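# Put the black pot upright in the middle upper cabinet

## Task

Move the black pot onto the floor of the middle upper cabinet so it stands upright, set deep enough inside that the cabinet doors would be able to close. The pot must not tip over or end up tilted, and nothing else should be disturbed.

## Robot and tools

Robot: a LinearBot with an omnidirectional base, a column about 1.7 m high, and a carriage that slides on it (lift_m, 0 to 1 m). The carriage holds two identical six-joint arms, left and right, each with a two-finger gripper. Arm bases sit near 0.57 m + lift_m above the floor, and carriage parts hang about 0.15 m lower. A hand reaches 0.78 m from its shoulder but only about 0.38 m below its arm base. Parked joints 1-6 are 0, 0.05, 0.05, 1.45, 0, 0. Cameras: carriage_camera (fixed, forward, tilted about 20 degrees down), left_wrist_camera and right_wrist_camera (looking out past the fingertips). Images are 672x504.

Frames: base frame has its origin on the floor below the base centre, x forward, y left, z up, in metres. left_hand and right_hand readings are the midpoint between the finger pads in this frame, with quat_wxyz giving hand orientation (hand z runs along the fingers, fingers open along hand y; an upright hand with joints 1, 5, 6 at 0 reads 1,0,0,0). base_odometry is in the frame the base had at scene start, counts wheel turns only (slip counts as motion), heading in rad, left positive, -3.142 to 3.142.

Tool move: one action. Optional keys: base, joints, speeds, min_time_s, cameras. base is a relative offset from where the base last reported itself, exactly one key: translate_m (metres, forward +, -2 to 2), strafe_m (metres, left +, -2 to 2) or rotate_rad (radians, counter-clockwise +, -6.3 to 6.3). joints is a single object keyed by joint name, holding absolute targets, not offsets: lift_m (m, 0 to 1); for each arm, prefix left_ or right_: joint1_rad (-2.617 to 3.054, yaw about vertical, 0 forward, + left), joint2_rad (0 to 3.141, shoulder: 0 upper arm level backward, 1.57 vertical, 3.14 level forward), joint3_rad (0 to 3.141, elbow, 0 folded, 3.14 straight), joint4_rad (-1.57 to 1.57, wrist pitch, + lifts fingertips), joint5_rad (-1.57 to 1.57, wrist yaw, + swings fingertips to the right), joint6_rad (-2.094 to 2.094, roll about the fingers, + clockwise seen from the forearm), gripper_m (0 to 0.093, pad gap in metres). Omitted joints keep chasing their previous targets. speeds caps top speed for that action only: translate_m and strafe_m 0.02-0.5 m/s, rotate_rad 0.05-1.57 rad/s, lift_m 0.08-0.25 m/s (maxima are defaults). min_time_s (0.1-8 s) makes each arm and gripper motion take at least that long and keeps hand paths straighter. cameras lists which images to return: omitted, null or ["all"] gives all, [] gives none. A move with no action just reports state and images. Unknown keys make a call invalid; out-of-range values get it refused, and a refusal or a stop cancels the later move, wait and finished_scene calls in the same reply.

Tool wait: seconds (0 to 10) and cameras; commands nothing, returns state and images. Tool zoom_image: camera name and region [x0, y0, x1, y1] in pixels of that camera's latest image (origin top-left, at most 504x504); only cameras included in the newest images can be zoomed. Tool finished_scene: scene, the current scene number; irreversible, and the pot must remain in place without the robot.

Results: the "pictures" line orders the images; frames may lag the state slightly. The "move" line reads "done" when all motions finish, otherwise the worst status. base_status/joint_status per motion: "done" (for the base, wheels turned the commanded amount even if slipping), "off_target" (rested short, may still push), "contact_stop" or "time_out" (target dropped, holds where it stopped), "not_followed" (a safety check withheld arm targets, usually to avoid self-collision or arm-to-arm contact; gripper still acts). To recover, send one arm its current six readings with joint 1 swung away, then the other in a later call. on_its_own lists uncommanded actions; "held at" gives a target. motor_effort is percent of maximum, signed toward larger joint values, bracket showing the peak; errors are large. If lift effort keeps dropping as the lift lowers, a hand or load is resting on something. Joint torques are in N m, joints 1-3 wrapping at ±28. Gripper readings gripping a hard object run up to about 0.005 m narrower than it; empty closed reads 0 to 0.003. Release by commanding well above the reading.

Cautions: hand readings tend to sit above the true hand, especially at long reach; a loaded level hand sags 7-25 cm per kg. Arms have no contact stop and keep pushing, spring to targets when freed, and can overheat. Holding an arm stretched out, or loaded, heats it; at a MOTOR HOT line, park it. An OVER-TEMPERATURE FAULT makes that arm and its gripper go limp for 30-60 s or more (keys report "limit_stop_at_motor_heat"; resend targets afterward). The base ignores arms, so a drive can bend an arm and still report done; after a contact stop, back off about 0.2 m. Never reverse under a table edge until the column touches. Keep the two arms from striking or squeezing each other, including gripping the other's fingers. The robot can tip with a high carriage, outstretched or loaded arms, pushes or sudden stops; only images reveal leaning. Avoid drops, releasing moving objects, slams and hard pushes. A loose object may occasionally get a brief nudge. The robot keeps executing its last command while the reply is being written.

Each tool is called after "Call:" as a command line: name --argument value for each argument, lists and objects as JSON in quotes; but a table of rows of numbers goes row by row, as --pt "numbers of a row", without its own name.

## Session

Call:
move

Scene clock: 0.00 s.
Joint torques (N m): no reading
base_odometry: x=+0.000 y=+0.000 heading=+0.000
base_status: not commanded
joint_positions: lift_m=+0.300 left_joint1_rad=-0.007 left_joint2_rad=+0.044 left_joint3_rad=+0.027 left_joint4_rad=+1.460 left_joint5_rad=-0.018 left_joint6_rad=+0.017 left_gripper_m=+0.09396 right_joint1_rad=-0.002 right_joint2_rad=+0.059 right_joint3_rad=+0.042 right_joint4_rad=+1.500 right_joint5_rad=+0.048 right_joint6_rad=-0.029 right_gripper_m=+0.09396
joint_status: not commanded
motor_effort: lift_m=+23 drive_wheels=-2
left_hand: x=+0.2562 y=+0.3063 z=+1.2991 quat_wxyz=(+0.998, -0.008, +0.064, +0.006) (m; base frame)
right_hand: x=+0.2466 y=-0.3118 z=+1.3037 quat_wxyz=(+0.999, +0.023, +0.044, -0.017) (m; base frame)
pictures: carriage_camera, left_wrist_camera, right_wrist_camera

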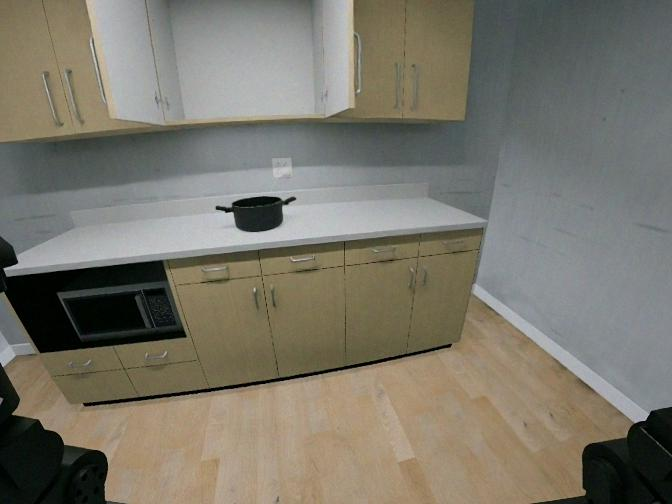

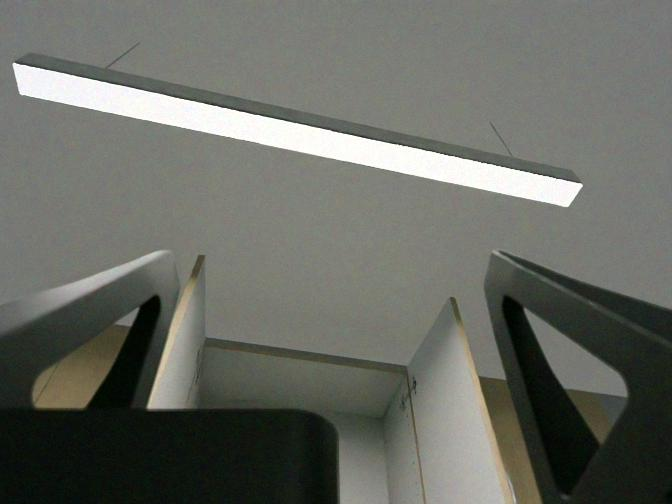

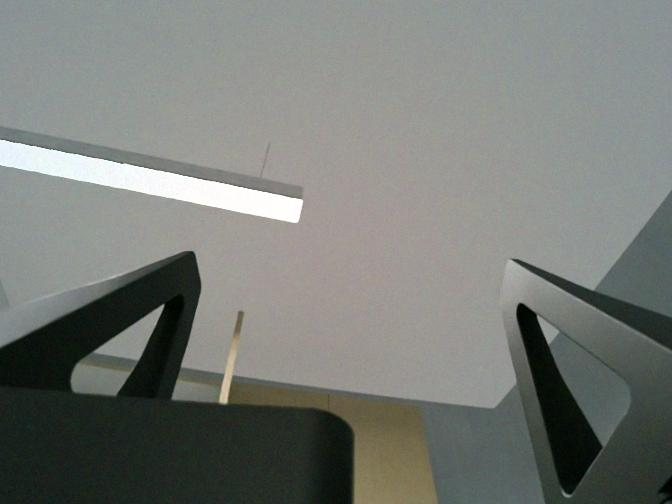

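Call:
move --base '{"rotate_rad": 0.24}'

Call:
zoom_image --camera "carriage_camera" --region '[236, 120, 436, 270]'

Scene clock: 4.13 s.
Joint torques (N m): left_arm=[-0.09 4.53 5.56 -0.16 0.05 0.04] | right_arm=[-0.12 4.56 5.08 -0.34 -0.08 -0.01]
move: done
base_odometry: x=+0.000 y=+0.000 heading=+0.240
base_status: done
joint_positions: lift_m=+0.300 left_joint1_rad=-0.007 left_joint2_rad=+0.044 left_joint3_rad=+0.027 left_joint4_rad=+1.460 left_joint5_rad=-0.018 left_joint6_rad=+0.017 left_gripper_m=+0.09396 right_joint1_rad=-0.002 right_joint2_rad=+0.059 right_joint3_rad=+0.042 right_joint4_rad=+1.500 right_joint5_rad=+0.048 right_joint6_rad=-0.029 right_gripper_m=+0.09396
joint_status: not commanded
motor_effort: lift_m=+23(23) drive_wheels=+2(10)
left_hand: x=+0.2562 y=+0.3063 z=+1.2991 quat_wxyz=(+0.998, -0.008, +0.064, +0.006)
right_hand: x=+0.2466 y=-0.3118 z=+1.3037 quat_wxyz=(+0.999, +0.023, +0.044, -0.017)
pictures: carriage_camera, left_wrist_camera, right_wrist_camera

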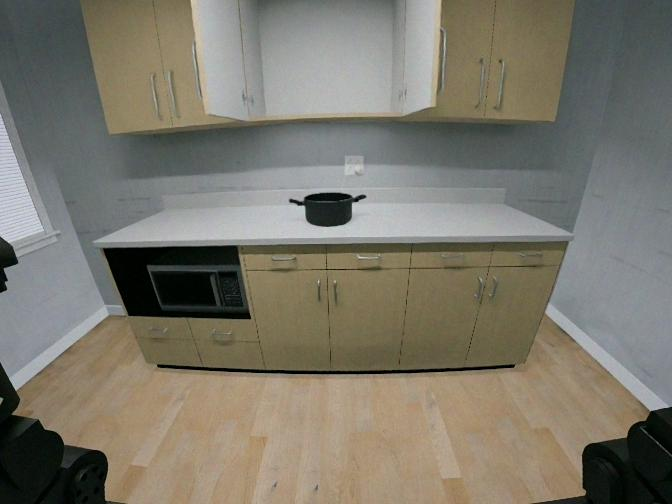

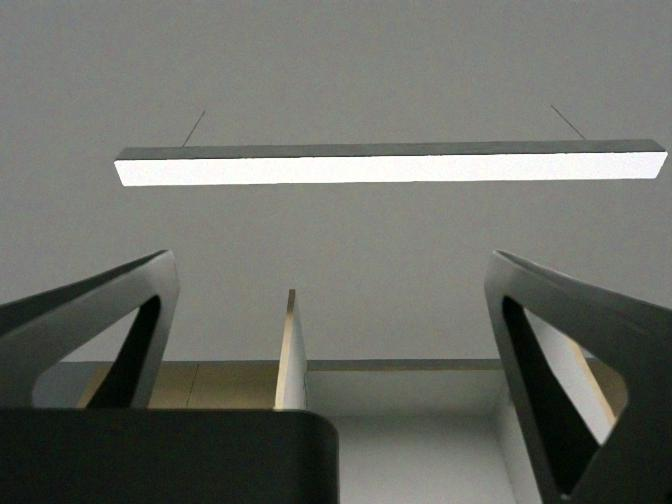

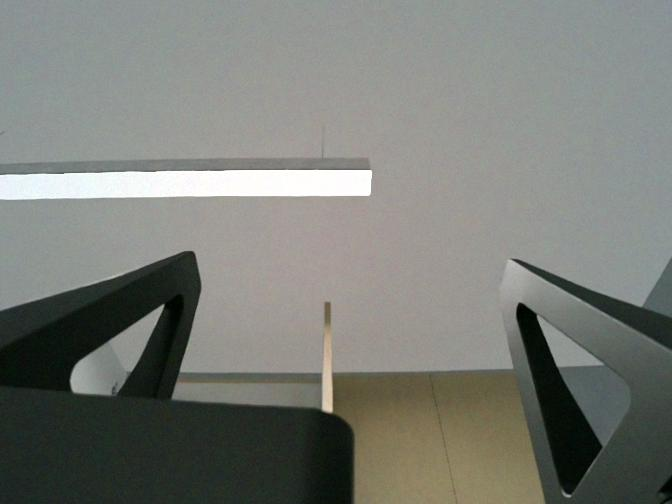

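Scaled by 2.520 (camera's finer frame: 960x720).

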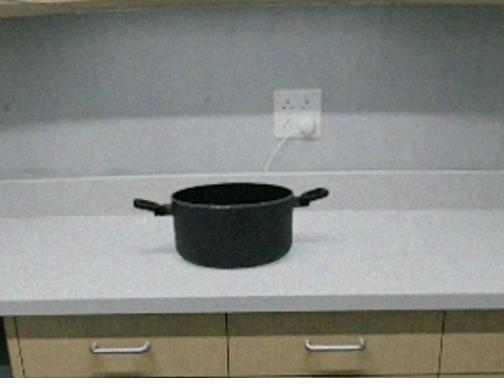

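Call:
move --joints '{"lift_m":0.55,"left_joint2_rad":1.57,"left_joint3_rad":1.0,"left_joint4_rad":0.4,"right_joint2_rad":1.57,"right_joint3_rad":1.0,"right_joint4_rad":0.57}' --min_time_s 2.5

Scene clock: 9.77 s.
Joint torques (N m): left_arm=[-0.05 -8.39 9.84 2.34 0.04 0.03] | right_arm=[-0.14 -7.58 9.18 2.06 -0.01 -0.02]
move: done
base_odometry: x=+0.000 y=+0.000 heading=+0.240
base_status: not commanded
joint_positions: lift_m=+0.550 left_joint1_rad=-0.007 left_joint2_rad=+1.564 left_joint3_rad=+0.969 left_joint4_rad=+0.407 left_joint5_rad=-0.018 left_joint6_rad=+0.017 left_gripper_m=+0.09396 right_joint1_rad=-0.002 right_joint2_rad=+1.568 right_joint3_rad=+0.964 right_joint4_rad=+0.569 right_joint5_rad=+0.048 right_joint6_rad=-0.029 right_gripper_m=+0.09396
joint_status: all done
motor_effort: lift_m=+23(28) drive_wheels=-6(7)
left_hand: x=+0.7190 y=+0.3031 z=+1.3680 quat_wxyz=(+0.637, +0.003, +0.770, +0.010)
right_hand: x=+0.7232 y=-0.3128 z=+1.4030 quat_wxyz=(+0.694, +0.007, +0.720, -0.028)
pictures: carriage_camera, left_wrist_camera, right_wrist_camera

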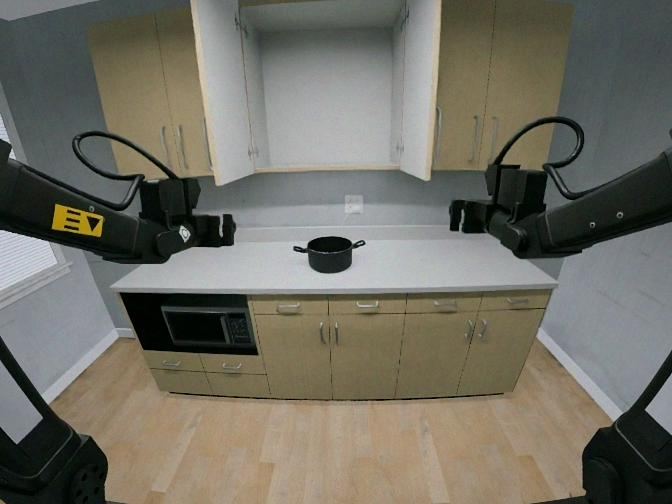

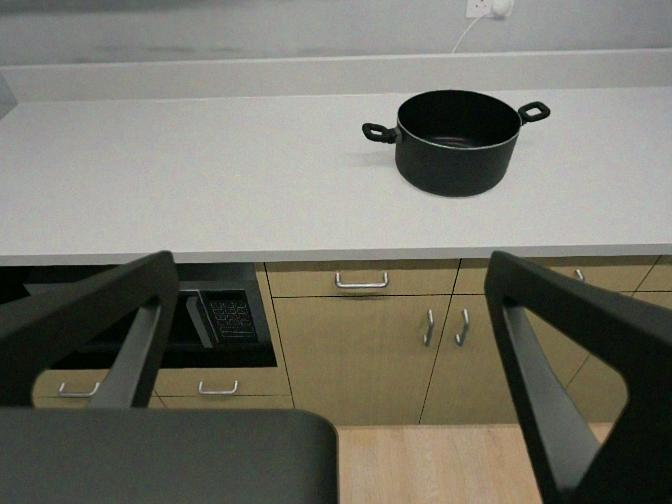

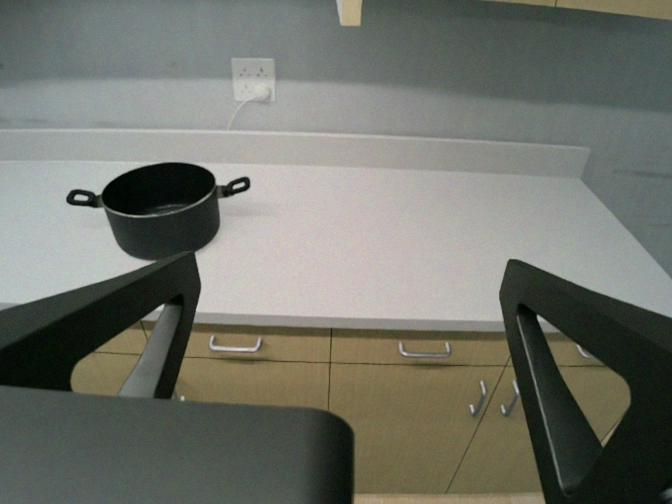

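Call:
move --base '{"translate_m": 0.3}'

Scene clock: 15.03 s.
Joint torques (N m): left_arm=[-0.09 -8.73 9.85 2.41 0.02 0.02] | right_arm=[-0.13 -7.92 9.13 2.17 -0.03 0]
move: done
base_odometry: x=+0.291 y=+0.072 heading=+0.241
base_status: done
joint_positions: lift_m=+0.550 left_joint1_rad=-0.007 left_joint2_rad=+1.567 left_joint3_rad=+0.969 left_joint4_rad=+0.401 left_joint5_rad=-0.018 left_joint6_rad=+0.017 left_gripper_m=+0.09396 right_joint1_rad=-0.002 right_joint2_rad=+1.572 right_joint3_rad=+0.964 right_joint4_rad=+0.562 right_joint5_rad=+0.048 right_joint6_rad=-0.029 right_gripper_m=+0.09396
joint_status: not commanded
motor_effort: lift_m=+23(23) drive_wheels=+3(14)
left_hand: x=+0.7191 y=+0.3031 z=+1.3650 quat_wxyz=(+0.634, +0.004, +0.773, +0.010)
right_hand: x=+0.7237 y=-0.3128 z=+1.3996 quat_wxyz=(+0.690, +0.007, +0.723, -0.028)
pictures: carriage_camera, left_wrist_camera, right_wrist_camera

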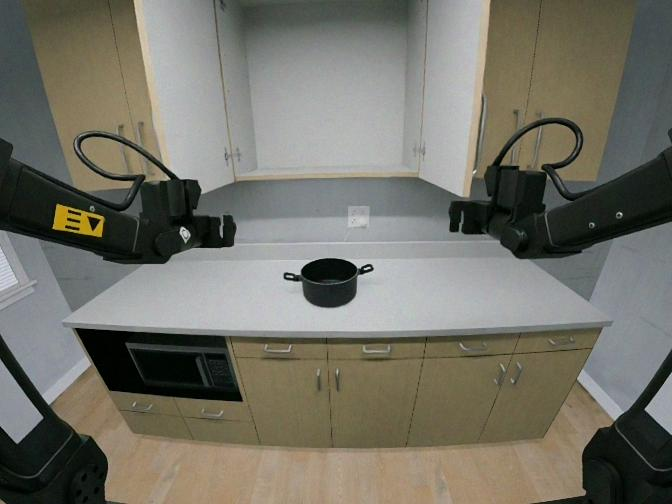

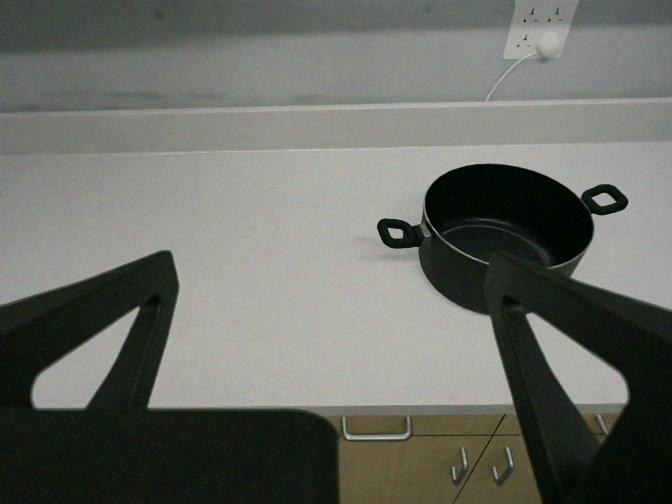

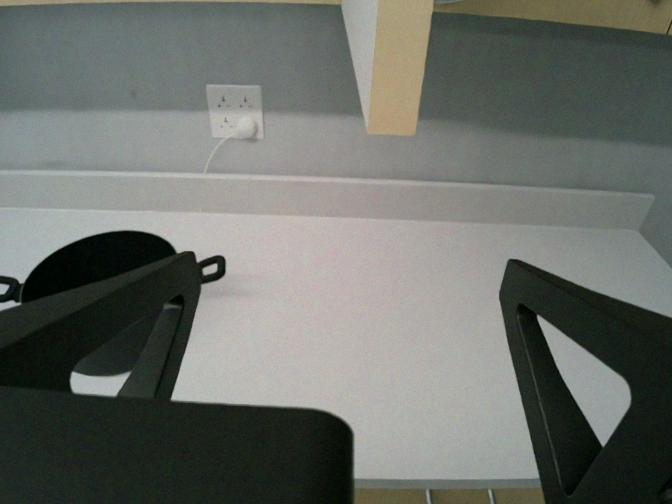

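Call:
move --base '{"rotate_rad": 0.22}' --cameras '[]'

Call:
move --base '{"strafe_m": -0.209}' --joints '{"left_joint1_rad":-0.333,"left_joint2_rad":2.907,"left_joint3_rad":1.666,"left_joint4_rad":1.241,"left_joint5_rad":-0.333,"left_joint6_rad":0,"right_joint1_rad":0.333,"right_joint2_rad":2.907,"right_joint3_rad":1.666,"right_joint4_rad":1.241,"right_joint5_rad":0.333,"right_joint6_rad":0}' --min_time_s 3

Scene clock: 22.57 s.
Joint torques (N m): left_arm=[-0.25 -8.72 9.72 2.41 0.05 0.02] | right_arm=[-0.25 -7.94 9.09 2.15 0 -0.01]
move: done
base_odometry: x=+0.291 y=+0.072 heading=+0.461
base_status: done
joint_positions: lift_m=+0.550 left_joint1_rad=-0.005 left_joint2_rad=+1.567 left_joint3_rad=+0.970 left_joint4_rad=+0.400 left_joint5_rad=-0.018 left_joint6_rad=+0.017 left_gripper_m=+0.09396 right_joint1_rad=+0.000 right_joint2_rad=+1.572 right_joint3_rad=+0.964 right_joint4_rad=+0.562 right_joint5_rad=+0.048 right_joint6_rad=-0.029 right_gripper_m=+0.09396
joint_status: not commanded
motor_effort: lift_m=+23(23) drive_wheels=+3(8)
left_hand: x=+0.7192 y=+0.3042 z=+1.3653 quat_wxyz=(+0.634, +0.003, +0.773, +0.011)
right_hand: x=+0.7238 y=-0.3118 z=+1.3998 quat_wxyz=(+0.690, +0.006, +0.723, -0.027)

Scene clock: 25.87 s.
Joint torques (N m): left_arm=[-0.68 -15.92 6.76 2.65 -0.11 -0.1] | right_arm=[0.27 -14.65 6.32 2.34 0.14 0.16]
move: done
base_odometry: x=+0.384 y=-0.115 heading=+0.461
base_status: done
joint_positions: lift_m=+0.550 left_joint1_rad=-0.327 left_joint2_rad=+2.898 left_joint3_rad=+1.644 left_joint4_rad=+1.213 left_joint5_rad=-0.319 left_joint6_rad=+0.012 left_gripper_m=+0.09396 right_joint1_rad=+0.328 right_joint2_rad=+2.905 right_joint3_rad=+1.640 right_joint4_rad=+1.217 right_joint5_rad=+0.318 right_joint6_rad=-0.015 right_gripper_m=+0.09396
joint_status: all done
motor_effort: lift_m=+23(23) drive_wheels=-6(12)
left_hand: x=+0.8524 y=+0.1470 z=+1.0776 quat_wxyz=(+0.693, +0.012, +0.720, +0.006)
right_hand: x=+0.8502 y=-0.1465 z=+1.0724 quat_wxyz=(+0.691, -0.014, +0.723, -0.007)
pictures: carriage_camera, left_wrist_camera, right_wrist_camera

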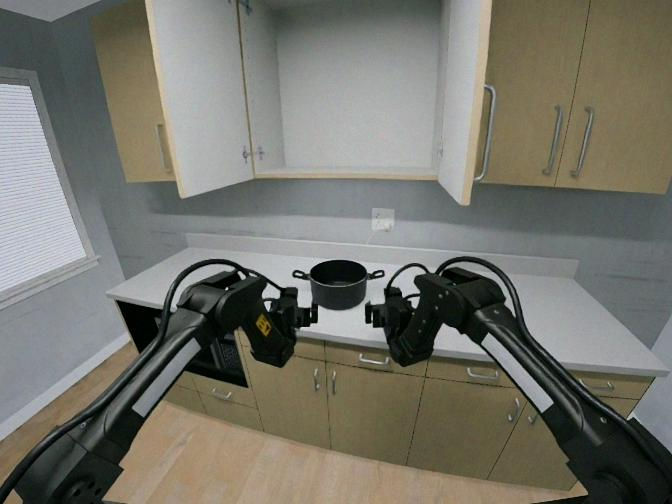

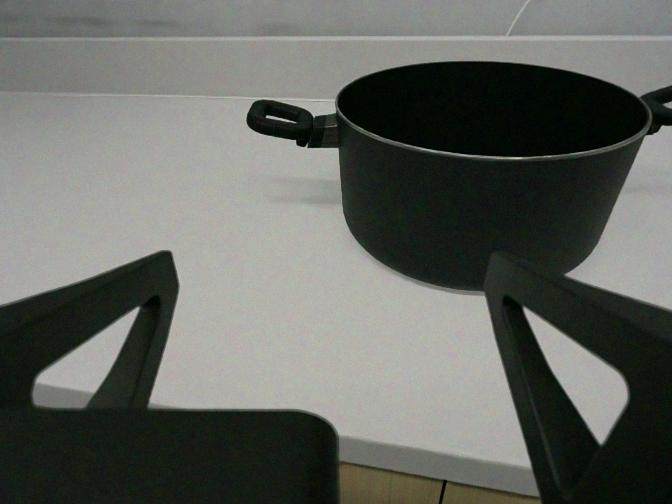

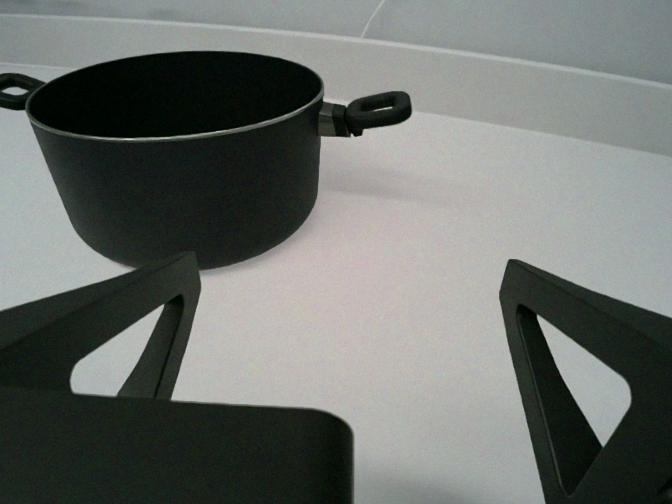

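Call:
move --joints '{"left_joint1_rad":-0.262,"left_joint5_rad":-0.262,"left_joint6_rad":-1.3,"left_joint4_rad":1.27,"right_joint1_rad":0.262,"right_joint5_rad":0.262,"right_joint6_rad":1.3,"right_joint4_rad":1.27}' --min_time_s 2

Scene clock: 29.80 s.
Joint torques (N m): left_arm=[0.49 -15.94 6.69 2.6 0.16 -0.02] | right_arm=[-0.57 -14.68 6.28 2.24 -0.15 0.06]
move: done
base_odometry: x=+0.384 y=-0.115 heading=+0.461
base_status: not commanded
joint_positions: lift_m=+0.550 left_joint1_rad=-0.268 left_joint2_rad=+2.898 left_joint3_rad=+1.644 left_joint4_rad=+1.244 left_joint5_rad=-0.275 left_joint6_rad=-1.287 left_gripper_m=+0.09397 right_joint1_rad=+0.267 right_joint2_rad=+2.905 right_joint3_rad=+1.640 right_joint4_rad=+1.246 right_joint5_rad=+0.276 right_joint6_rad=+1.285 right_gripper_m=+0.09397
joint_status: all done
motor_effort: lift_m=+23(23) drive_wheels=-6(8)
left_hand: x=+0.8608 y=+0.1763 z=+1.0848 quat_wxyz=(+0.565, -0.427, +0.568, -0.420)
right_hand: x=+0.8590 y=-0.1777 z=+1.0794 quat_wxyz=(+0.564, +0.429, +0.570, +0.416)
pictures: carriage_camera, left_wrist_camera, right_wrist_camera

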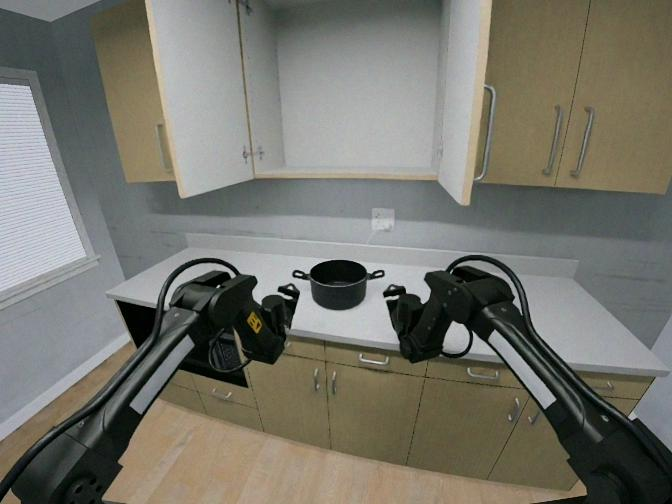

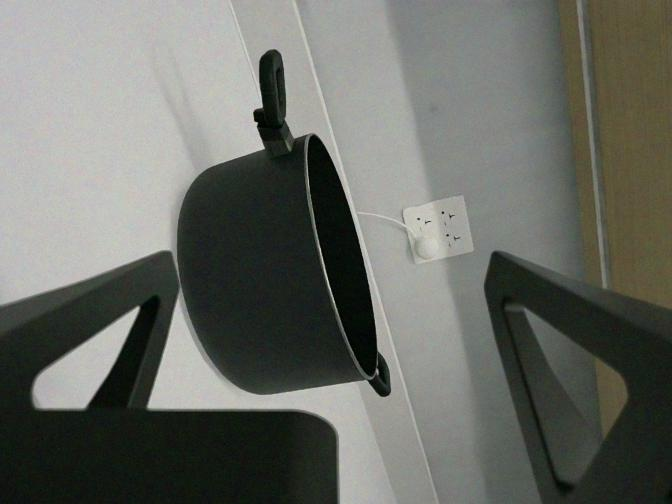

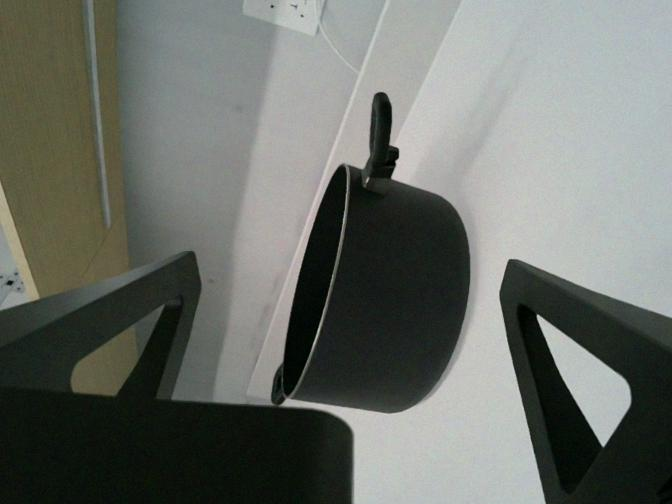

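Call:
move --joints '{"left_joint1_rad":-0.24,"left_joint5_rad":-0.23,"left_joint2_rad":2.997,"left_joint4_rad":1.36,"right_joint1_rad":0.252,"right_joint5_rad":0.242,"right_joint2_rad":2.957,"right_joint4_rad":1.32}' --min_time_s 1 --cameras '[]'

Call:
move --base '{"translate_m": 0.1}'

Scene clock: 32.43 s.
Joint torques (N m): left_arm=[0.4 -15.56 6.27 2.63 0.15 -0.03] | right_arm=[-0.57 -14.35 6.17 2.26 -0.18 0.09]
move: done
base_odometry: x=+0.384 y=-0.115 heading=+0.461
base_status: not commanded
joint_positions: lift_m=+0.550 left_joint1_rad=-0.244 left_joint2_rad=+2.988 left_joint3_rad=+1.644 left_joint4_rad=+1.333 left_joint5_rad=-0.244 left_joint6_rad=-1.289 left_gripper_m=+0.09397 right_joint1_rad=+0.258 right_joint2_rad=+2.954 right_joint3_rad=+1.640 right_joint4_rad=+1.296 right_joint5_rad=+0.257 right_joint6_rad=+1.286 right_gripper_m=+0.09397
joint_status: all done
motor_effort: lift_m=+23(23) drive_wheels=-7(7)
left_hand: x=+0.8491 y=+0.1899 z=+1.0501 quat_wxyz=(+0.563, -0.426, +0.569, -0.422)
right_hand: x=+0.8526 y=-0.1826 z=+1.0608 quat_wxyz=(+0.562, +0.426, +0.572, +0.419)

Scene clock: 34.07 s.
Joint torques (N m): left_arm=[0.28 -15.53 5.94 2.58 0.15 -0.02] | right_arm=[-0.35 -14.45 5.93 2.21 -0.15 0.04]
move: done
base_odometry: x=+0.474 y=-0.071 heading=+0.461
base_status: done
joint_positions: lift_m=+0.550 left_joint1_rad=-0.243 left_joint2_rad=+2.988 left_joint3_rad=+1.648 left_joint4_rad=+1.337 left_joint5_rad=-0.241 left_joint6_rad=-1.289 left_gripper_m=+0.09397 right_joint1_rad=+0.255 right_joint2_rad=+2.954 right_joint3_rad=+1.643 right_joint4_rad=+1.300 right_joint5_rad=+0.255 right_joint6_rad=+1.286 right_gripper_m=+0.09397
joint_status: not commanded
motor_effort: lift_m=+23(23) drive_wheels=+2(12)
left_hand: x=+0.8501 y=+0.1902 z=+1.0523 quat_wxyz=(+0.564, -0.425, +0.567, -0.424)
right_hand: x=+0.8535 y=-0.1842 z=+1.0626 quat_wxyz=(+0.564, +0.426, +0.569, +0.421)
pictures: carriage_camera, left_wrist_camera, right_wrist_camera

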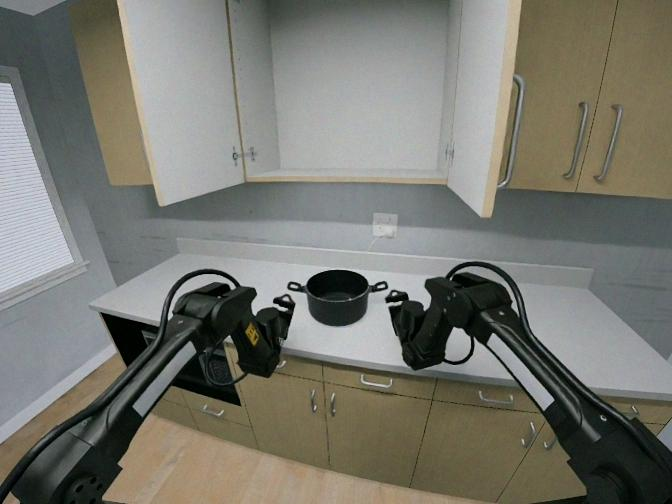

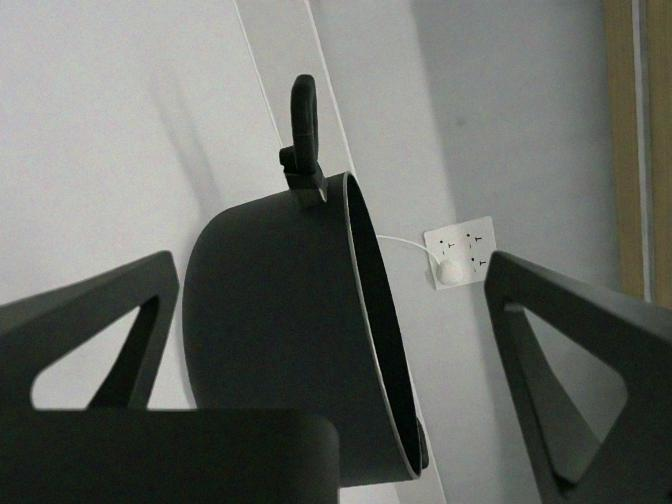

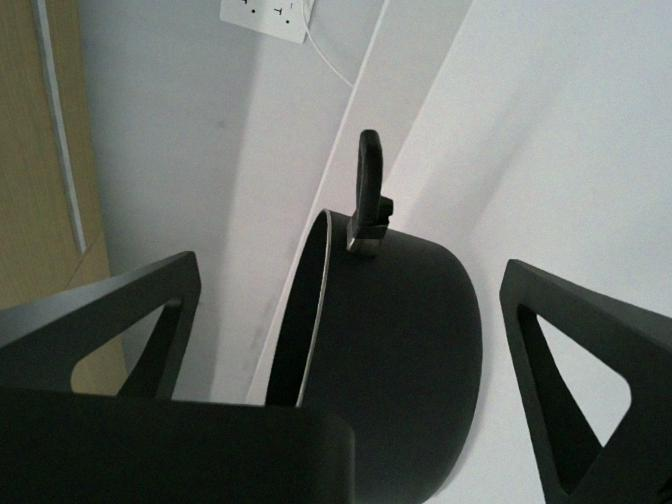

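Call:
move --joints '{"left_joint2_rad":3.04,"left_joint4_rad":1.41,"right_joint2_rad":2.99,"right_joint4_rad":1.36}' --base '{"translate_m": 0.09}' --min_time_s 0.7

Scene clock: 36.53 s.
Joint torques (N m): left_arm=[0.18 -15.41 5.75 2.59 0.12 -0.03] | right_arm=[-0.27 -14.3 5.79 2.21 -0.14 0.06]
move: done
base_odometry: x=+0.555 y=-0.031 heading=+0.460
base_status: done
joint_positions: lift_m=+0.550 left_joint1_rad=-0.243 left_joint2_rad=+3.032 left_joint3_rad=+1.648 left_joint4_rad=+1.386 left_joint5_rad=-0.240 left_joint6_rad=-1.289 left_gripper_m=+0.09397 right_joint1_rad=+0.254 right_joint2_rad=+2.988 right_joint3_rad=+1.643 right_joint4_rad=+1.339 right_joint5_rad=+0.255 right_joint6_rad=+1.286 right_gripper_m=+0.09397
joint_status: all done
motor_effort: lift_m=+23(23) drive_wheels=+0(12)
left_hand: x=+0.8419 y=+0.1924 z=+1.0372 quat_wxyz=(+0.565, -0.424, +0.565, -0.426)
right_hand: x=+0.8478 y=-0.1858 z=+1.0514 quat_wxyz=(+0.565, +0.425, +0.568, +0.422)
pictures: carriage_camera, left_wrist_camera, right_wrist_camera

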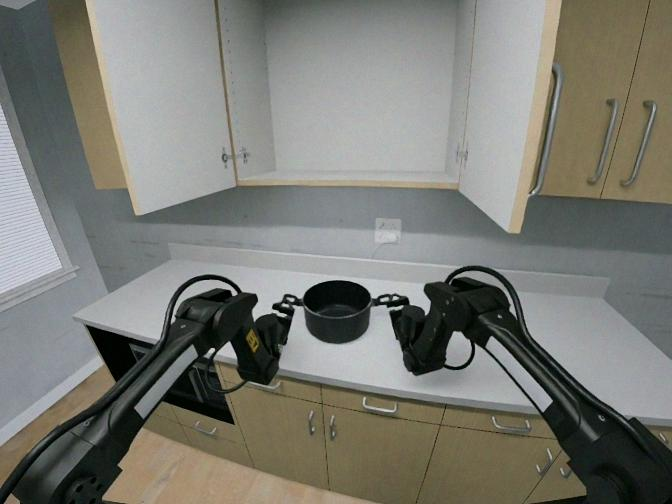

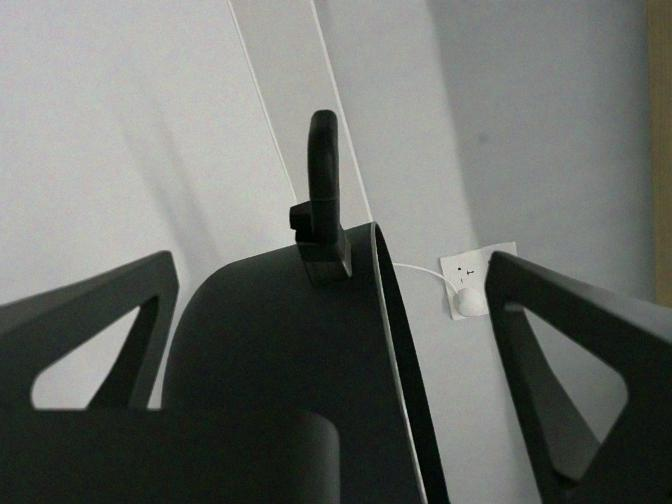

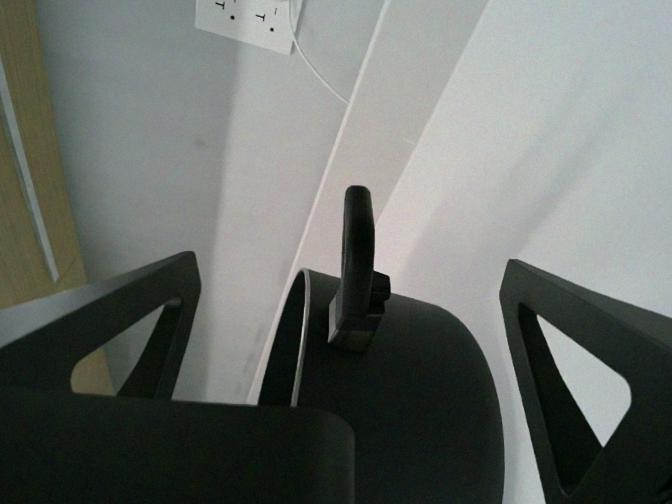

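Call:
move --joints '{"left_joint1_rad":-0.255,"left_joint5_rad":-0.25,"right_joint1_rad":0.29,"right_joint5_rad":0.28}' --base '{"translate_m": 0.06}' --min_time_s 0.5

Scene clock: 38.93 s.
Joint torques (N m): left_arm=[-0.72 -15.42 5.7 2.55 -0.05 -0.02] | right_arm=[-0.03 -14.3 5.76 2.21 0.15 0.06]
move: done
base_odometry: x=+0.609 y=-0.005 heading=+0.459
base_status: done
joint_positions: lift_m=+0.550 left_joint1_rad=-0.250 left_joint2_rad=+3.032 left_joint3_rad=+1.648 left_joint4_rad=+1.389 left_joint5_rad=-0.241 left_joint6_rad=-1.289 left_gripper_m=+0.09397 right_joint1_rad=+0.290 right_joint2_rad=+2.988 right_joint3_rad=+1.643 right_joint4_rad=+1.340 right_joint5_rad=+0.267 right_joint6_rad=+1.286 right_gripper_m=+0.09397
joint_status: all done
motor_effort: lift_m=+23(23) drive_wheels=-6(11)
left_hand: x=+0.8411 y=+0.1880 z=+1.0380 quat_wxyz=(+0.564, -0.422, +0.566, -0.428)
right_hand: x=+0.8433 y=-0.1658 z=+1.0517 quat_wxyz=(+0.560, +0.418, +0.572, +0.429)
pictures: carriage_camera, left_wrist_camera, right_wrist_camera

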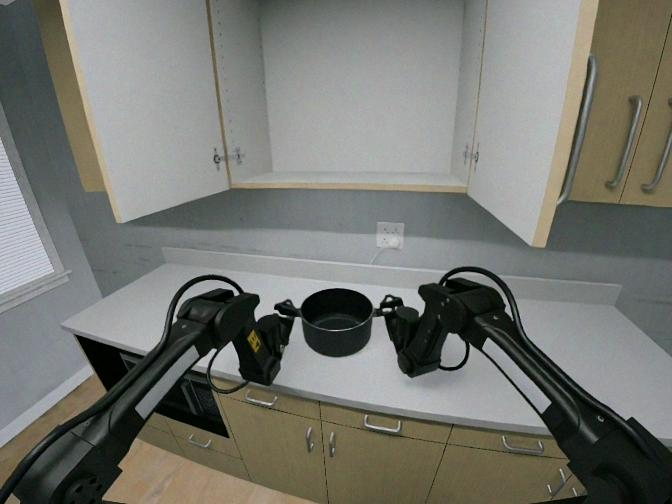

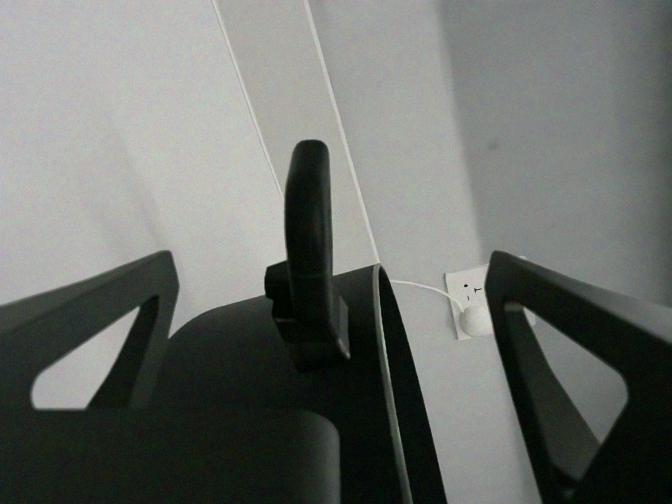

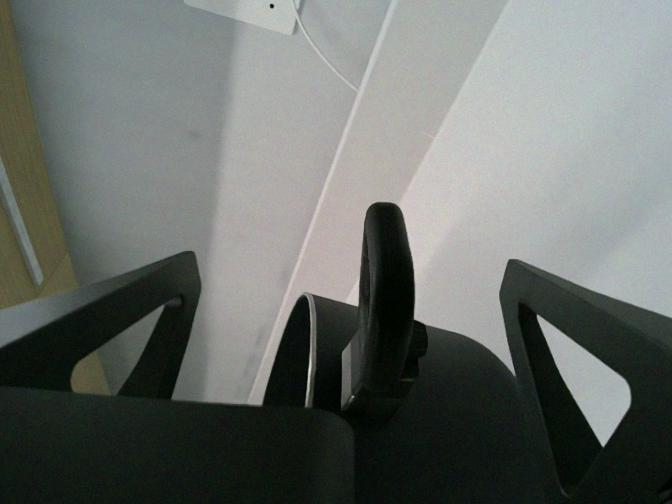

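Call:
move --joints '{"lift_m":0.54,"right_joint1_rad":0.318,"right_joint5_rad":0.3}' --base '{"translate_m": 0.035}' --min_time_s 0.5

Scene clock: 41.23 s.
Joint torques (N m): left_arm=[-0.38 -16.49 5.35 2.48 -0.06 -0.01] | right_arm=[0.2 -15.56 5.46 2.13 0.16 0.05]
move: done
base_odometry: x=+0.640 y=+0.010 heading=+0.459
base_status: done
joint_positions: lift_m=+0.540 left_joint1_rad=-0.252 left_joint2_rad=+3.042 left_joint3_rad=+1.651 left_joint4_rad=+1.397 left_joint5_rad=-0.242 left_joint6_rad=-1.289 left_gripper_m=+0.09397 right_joint1_rad=+0.313 right_joint2_rad=+2.999 right_joint3_rad=+1.647 right_joint4_rad=+1.346 right_joint5_rad=+0.285 right_joint6_rad=+1.287 right_gripper_m=+0.09397
joint_status: all done
motor_effort: lift_m=+21(21) drive_wheels=+1(12)
left_hand: x=+0.8396 y=+0.1873 z=+1.0252 quat_wxyz=(+0.565, -0.421, +0.565, -0.429)
right_hand: x=+0.8389 y=-0.1549 z=+1.0378 quat_wxyz=(+0.559, +0.417, +0.574, +0.430)
pictures: carriage_camera, left_wrist_camera, right_wrist_camera

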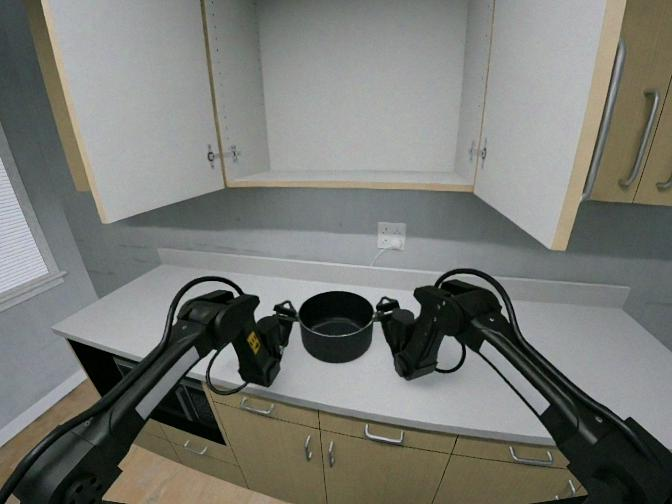

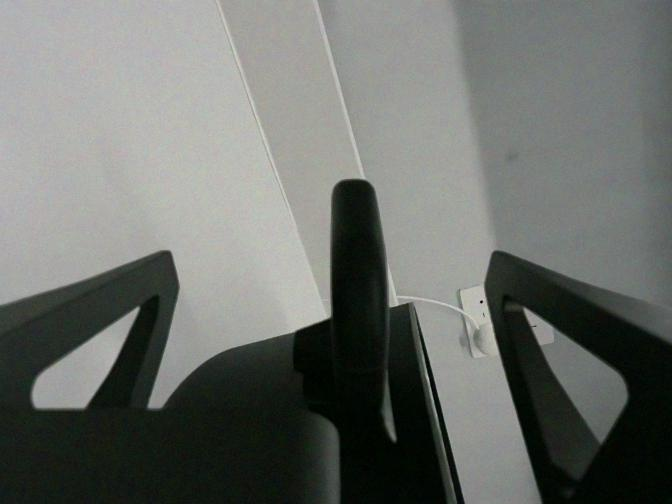

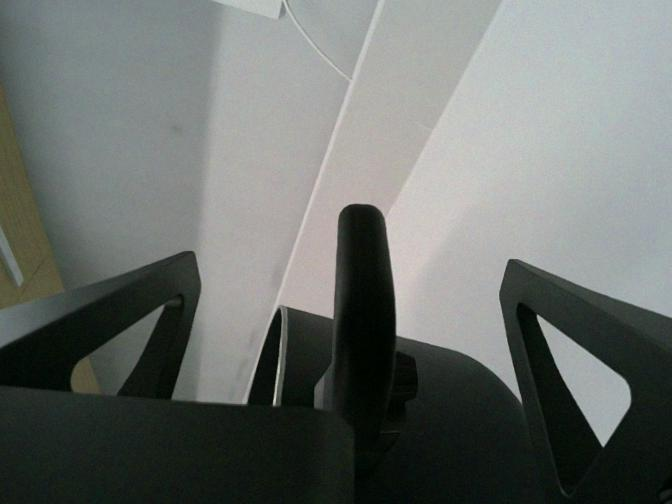

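Call:
move --joints '{"left_joint2_rad":3.02,"left_joint4_rad":1.39,"left_gripper_m":0.035,"right_gripper_m":0.035}' --min_time_s 1

Scene clock: 44.53 s.
Joint torques (N m): left_arm=[-0.39 -18.47 5.33 2.25 -0.04 -0.02] | right_arm=[0.24 -15.39 5.49 2.14 0.15 0.07]
move: done
base_odometry: x=+0.640 y=+0.010 heading=+0.459
base_status: not commanded
joint_positions: lift_m=+0.540 left_joint1_rad=-0.252 left_joint2_rad=+3.042 left_joint3_rad=+1.651 left_joint4_rad=+1.396 left_joint5_rad=-0.242 left_joint6_rad=-1.289 left_gripper_m=+0.03512 right_joint1_rad=+0.313 right_joint2_rad=+2.999 right_joint3_rad=+1.647 right_joint4_rad=+1.346 right_joint5_rad=+0.286 right_joint6_rad=+1.287 right_gripper_m=+0.03512
joint_status: all done
motor_effort: lift_m=+21(21) drive_wheels=+1(2)
left_hand: x=+0.8396 y=+0.1873 z=+1.0249 quat_wxyz=(+0.564, -0.421, +0.566, -0.429)
right_hand: x=+0.8389 y=-0.1550 z=+1.0378 quat_wxyz=(+0.559, +0.417, +0.574, +0.430)
pictures: carriage_camera, left_wrist_camera, right_wrist_camera

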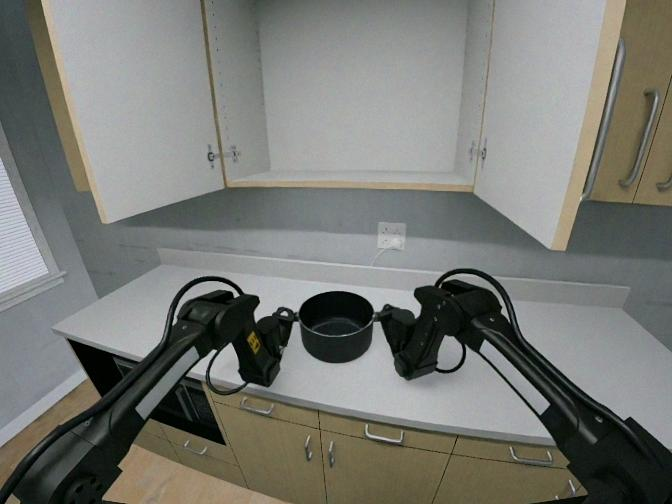

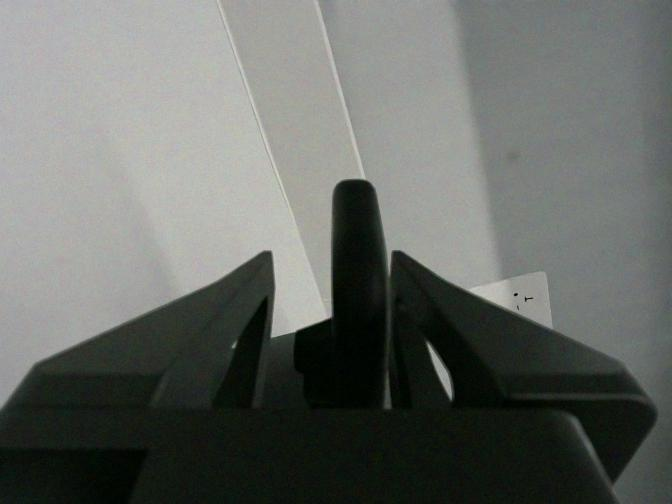

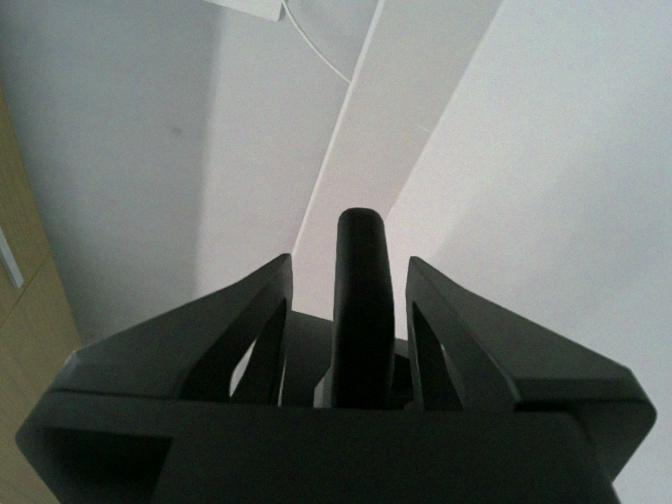

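Call:
move --joints '{"left_joint2_rad":2.995,"left_joint4_rad":1.385,"left_gripper_m":0.024,"right_gripper_m":0.02}' --min_time_s 1 --cameras '[]'

Call:
move --joints '{"left_gripper_m":0.004,"right_gripper_m":0.004}' --min_time_s 2

Scene clock: 47.07 s.
Joint torques (N m): left_arm=[-0.4 -21.01 5.37 2.2 -0.05 0.01] | right_arm=[0.34 -15.43 5.38 2.14 0.15 0.08]
move: done
base_odometry: x=+0.640 y=+0.010 heading=+0.459
base_status: not commanded
joint_positions: lift_m=+0.540 left_joint1_rad=-0.252 left_joint2_rad=+3.042 left_joint3_rad=+1.651 left_joint4_rad=+1.394 left_joint5_rad=-0.242 left_joint6_rad=-1.290 left_gripper_m=+0.02413 right_joint1_rad=+0.313 right_joint2_rad=+2.999 right_joint3_rad=+1.647 right_joint4_rad=+1.346 right_joint5_rad=+0.287 right_joint6_rad=+1.287 right_gripper_m=+0.02012
joint_status: all done
motor_effort: lift_m=+21(21) drive_wheels=+0(2)
left_hand: x=+0.8396 y=+0.1873 z=+1.0244 quat_wxyz=(+0.564, -0.422, +0.566, -0.429)
right_hand: x=+0.8389 y=-0.1552 z=+1.0378 quat_wxyz=(+0.559, +0.417, +0.573, +0.430)

Scene clock: 49.37 s.
Joint torques (N m): left_arm=[-0.38 -20.4 5.34 2.1 0.06 0.2] | right_arm=[0.31 -15.46 5.46 2.16 0.12 -0.16]
move: off_target
base_odometry: x=+0.640 y=+0.010 heading=+0.459
base_status: not commanded
joint_positions: lift_m=+0.540 left_joint1_rad=-0.252 left_joint2_rad=+3.036 left_joint3_rad=+1.651 left_joint4_rad=+1.404 left_joint5_rad=-0.252 left_joint6_rad=-1.309 left_gripper_m=+0.00934 right_joint1_rad=+0.313 right_joint2_rad=+2.999 right_joint3_rad=+1.647 right_joint4_rad=+1.345 right_joint5_rad=+0.288 right_joint6_rad=+1.306 right_gripper_m=+0.01081
joint_status: left_gripper_m off_target (ended at +0.00936, target +0.00400); right_gripper_m off_target (ended at +0.01083, target +0.00400)
motor_effort: lift_m=+21(21) drive_wheels=+1(2)
left_hand: x=+0.8409 y=+0.1887 z=+1.0310 quat_wxyz=(+0.565, -0.428, +0.554, -0.436)
right_hand: x=+0.8389 y=-0.1553 z=+1.0377 quat_wxyz=(+0.555, +0.423, +0.569, +0.435)
pictures: carriage_camera, left_wrist_camera, right_wrist_camera

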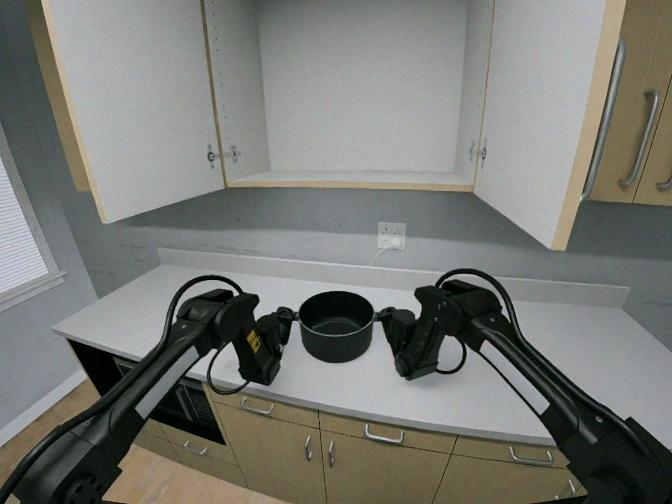

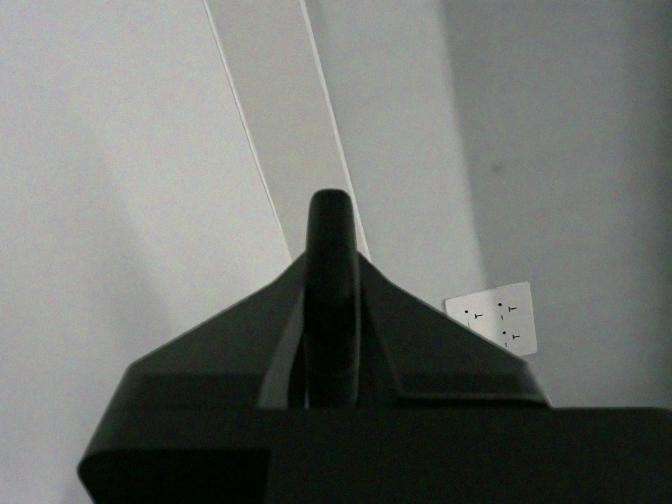

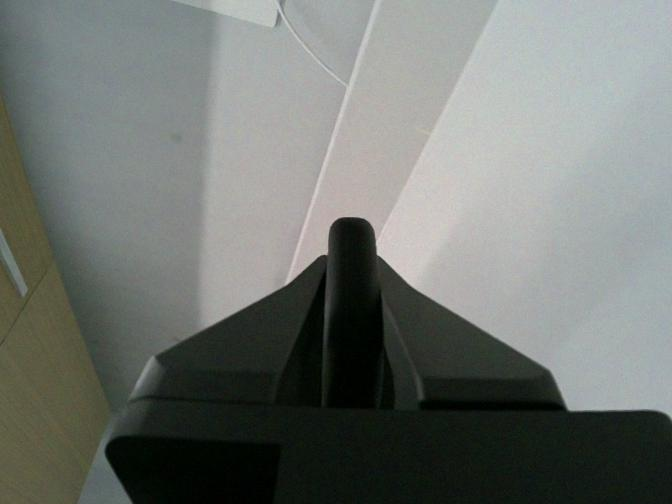

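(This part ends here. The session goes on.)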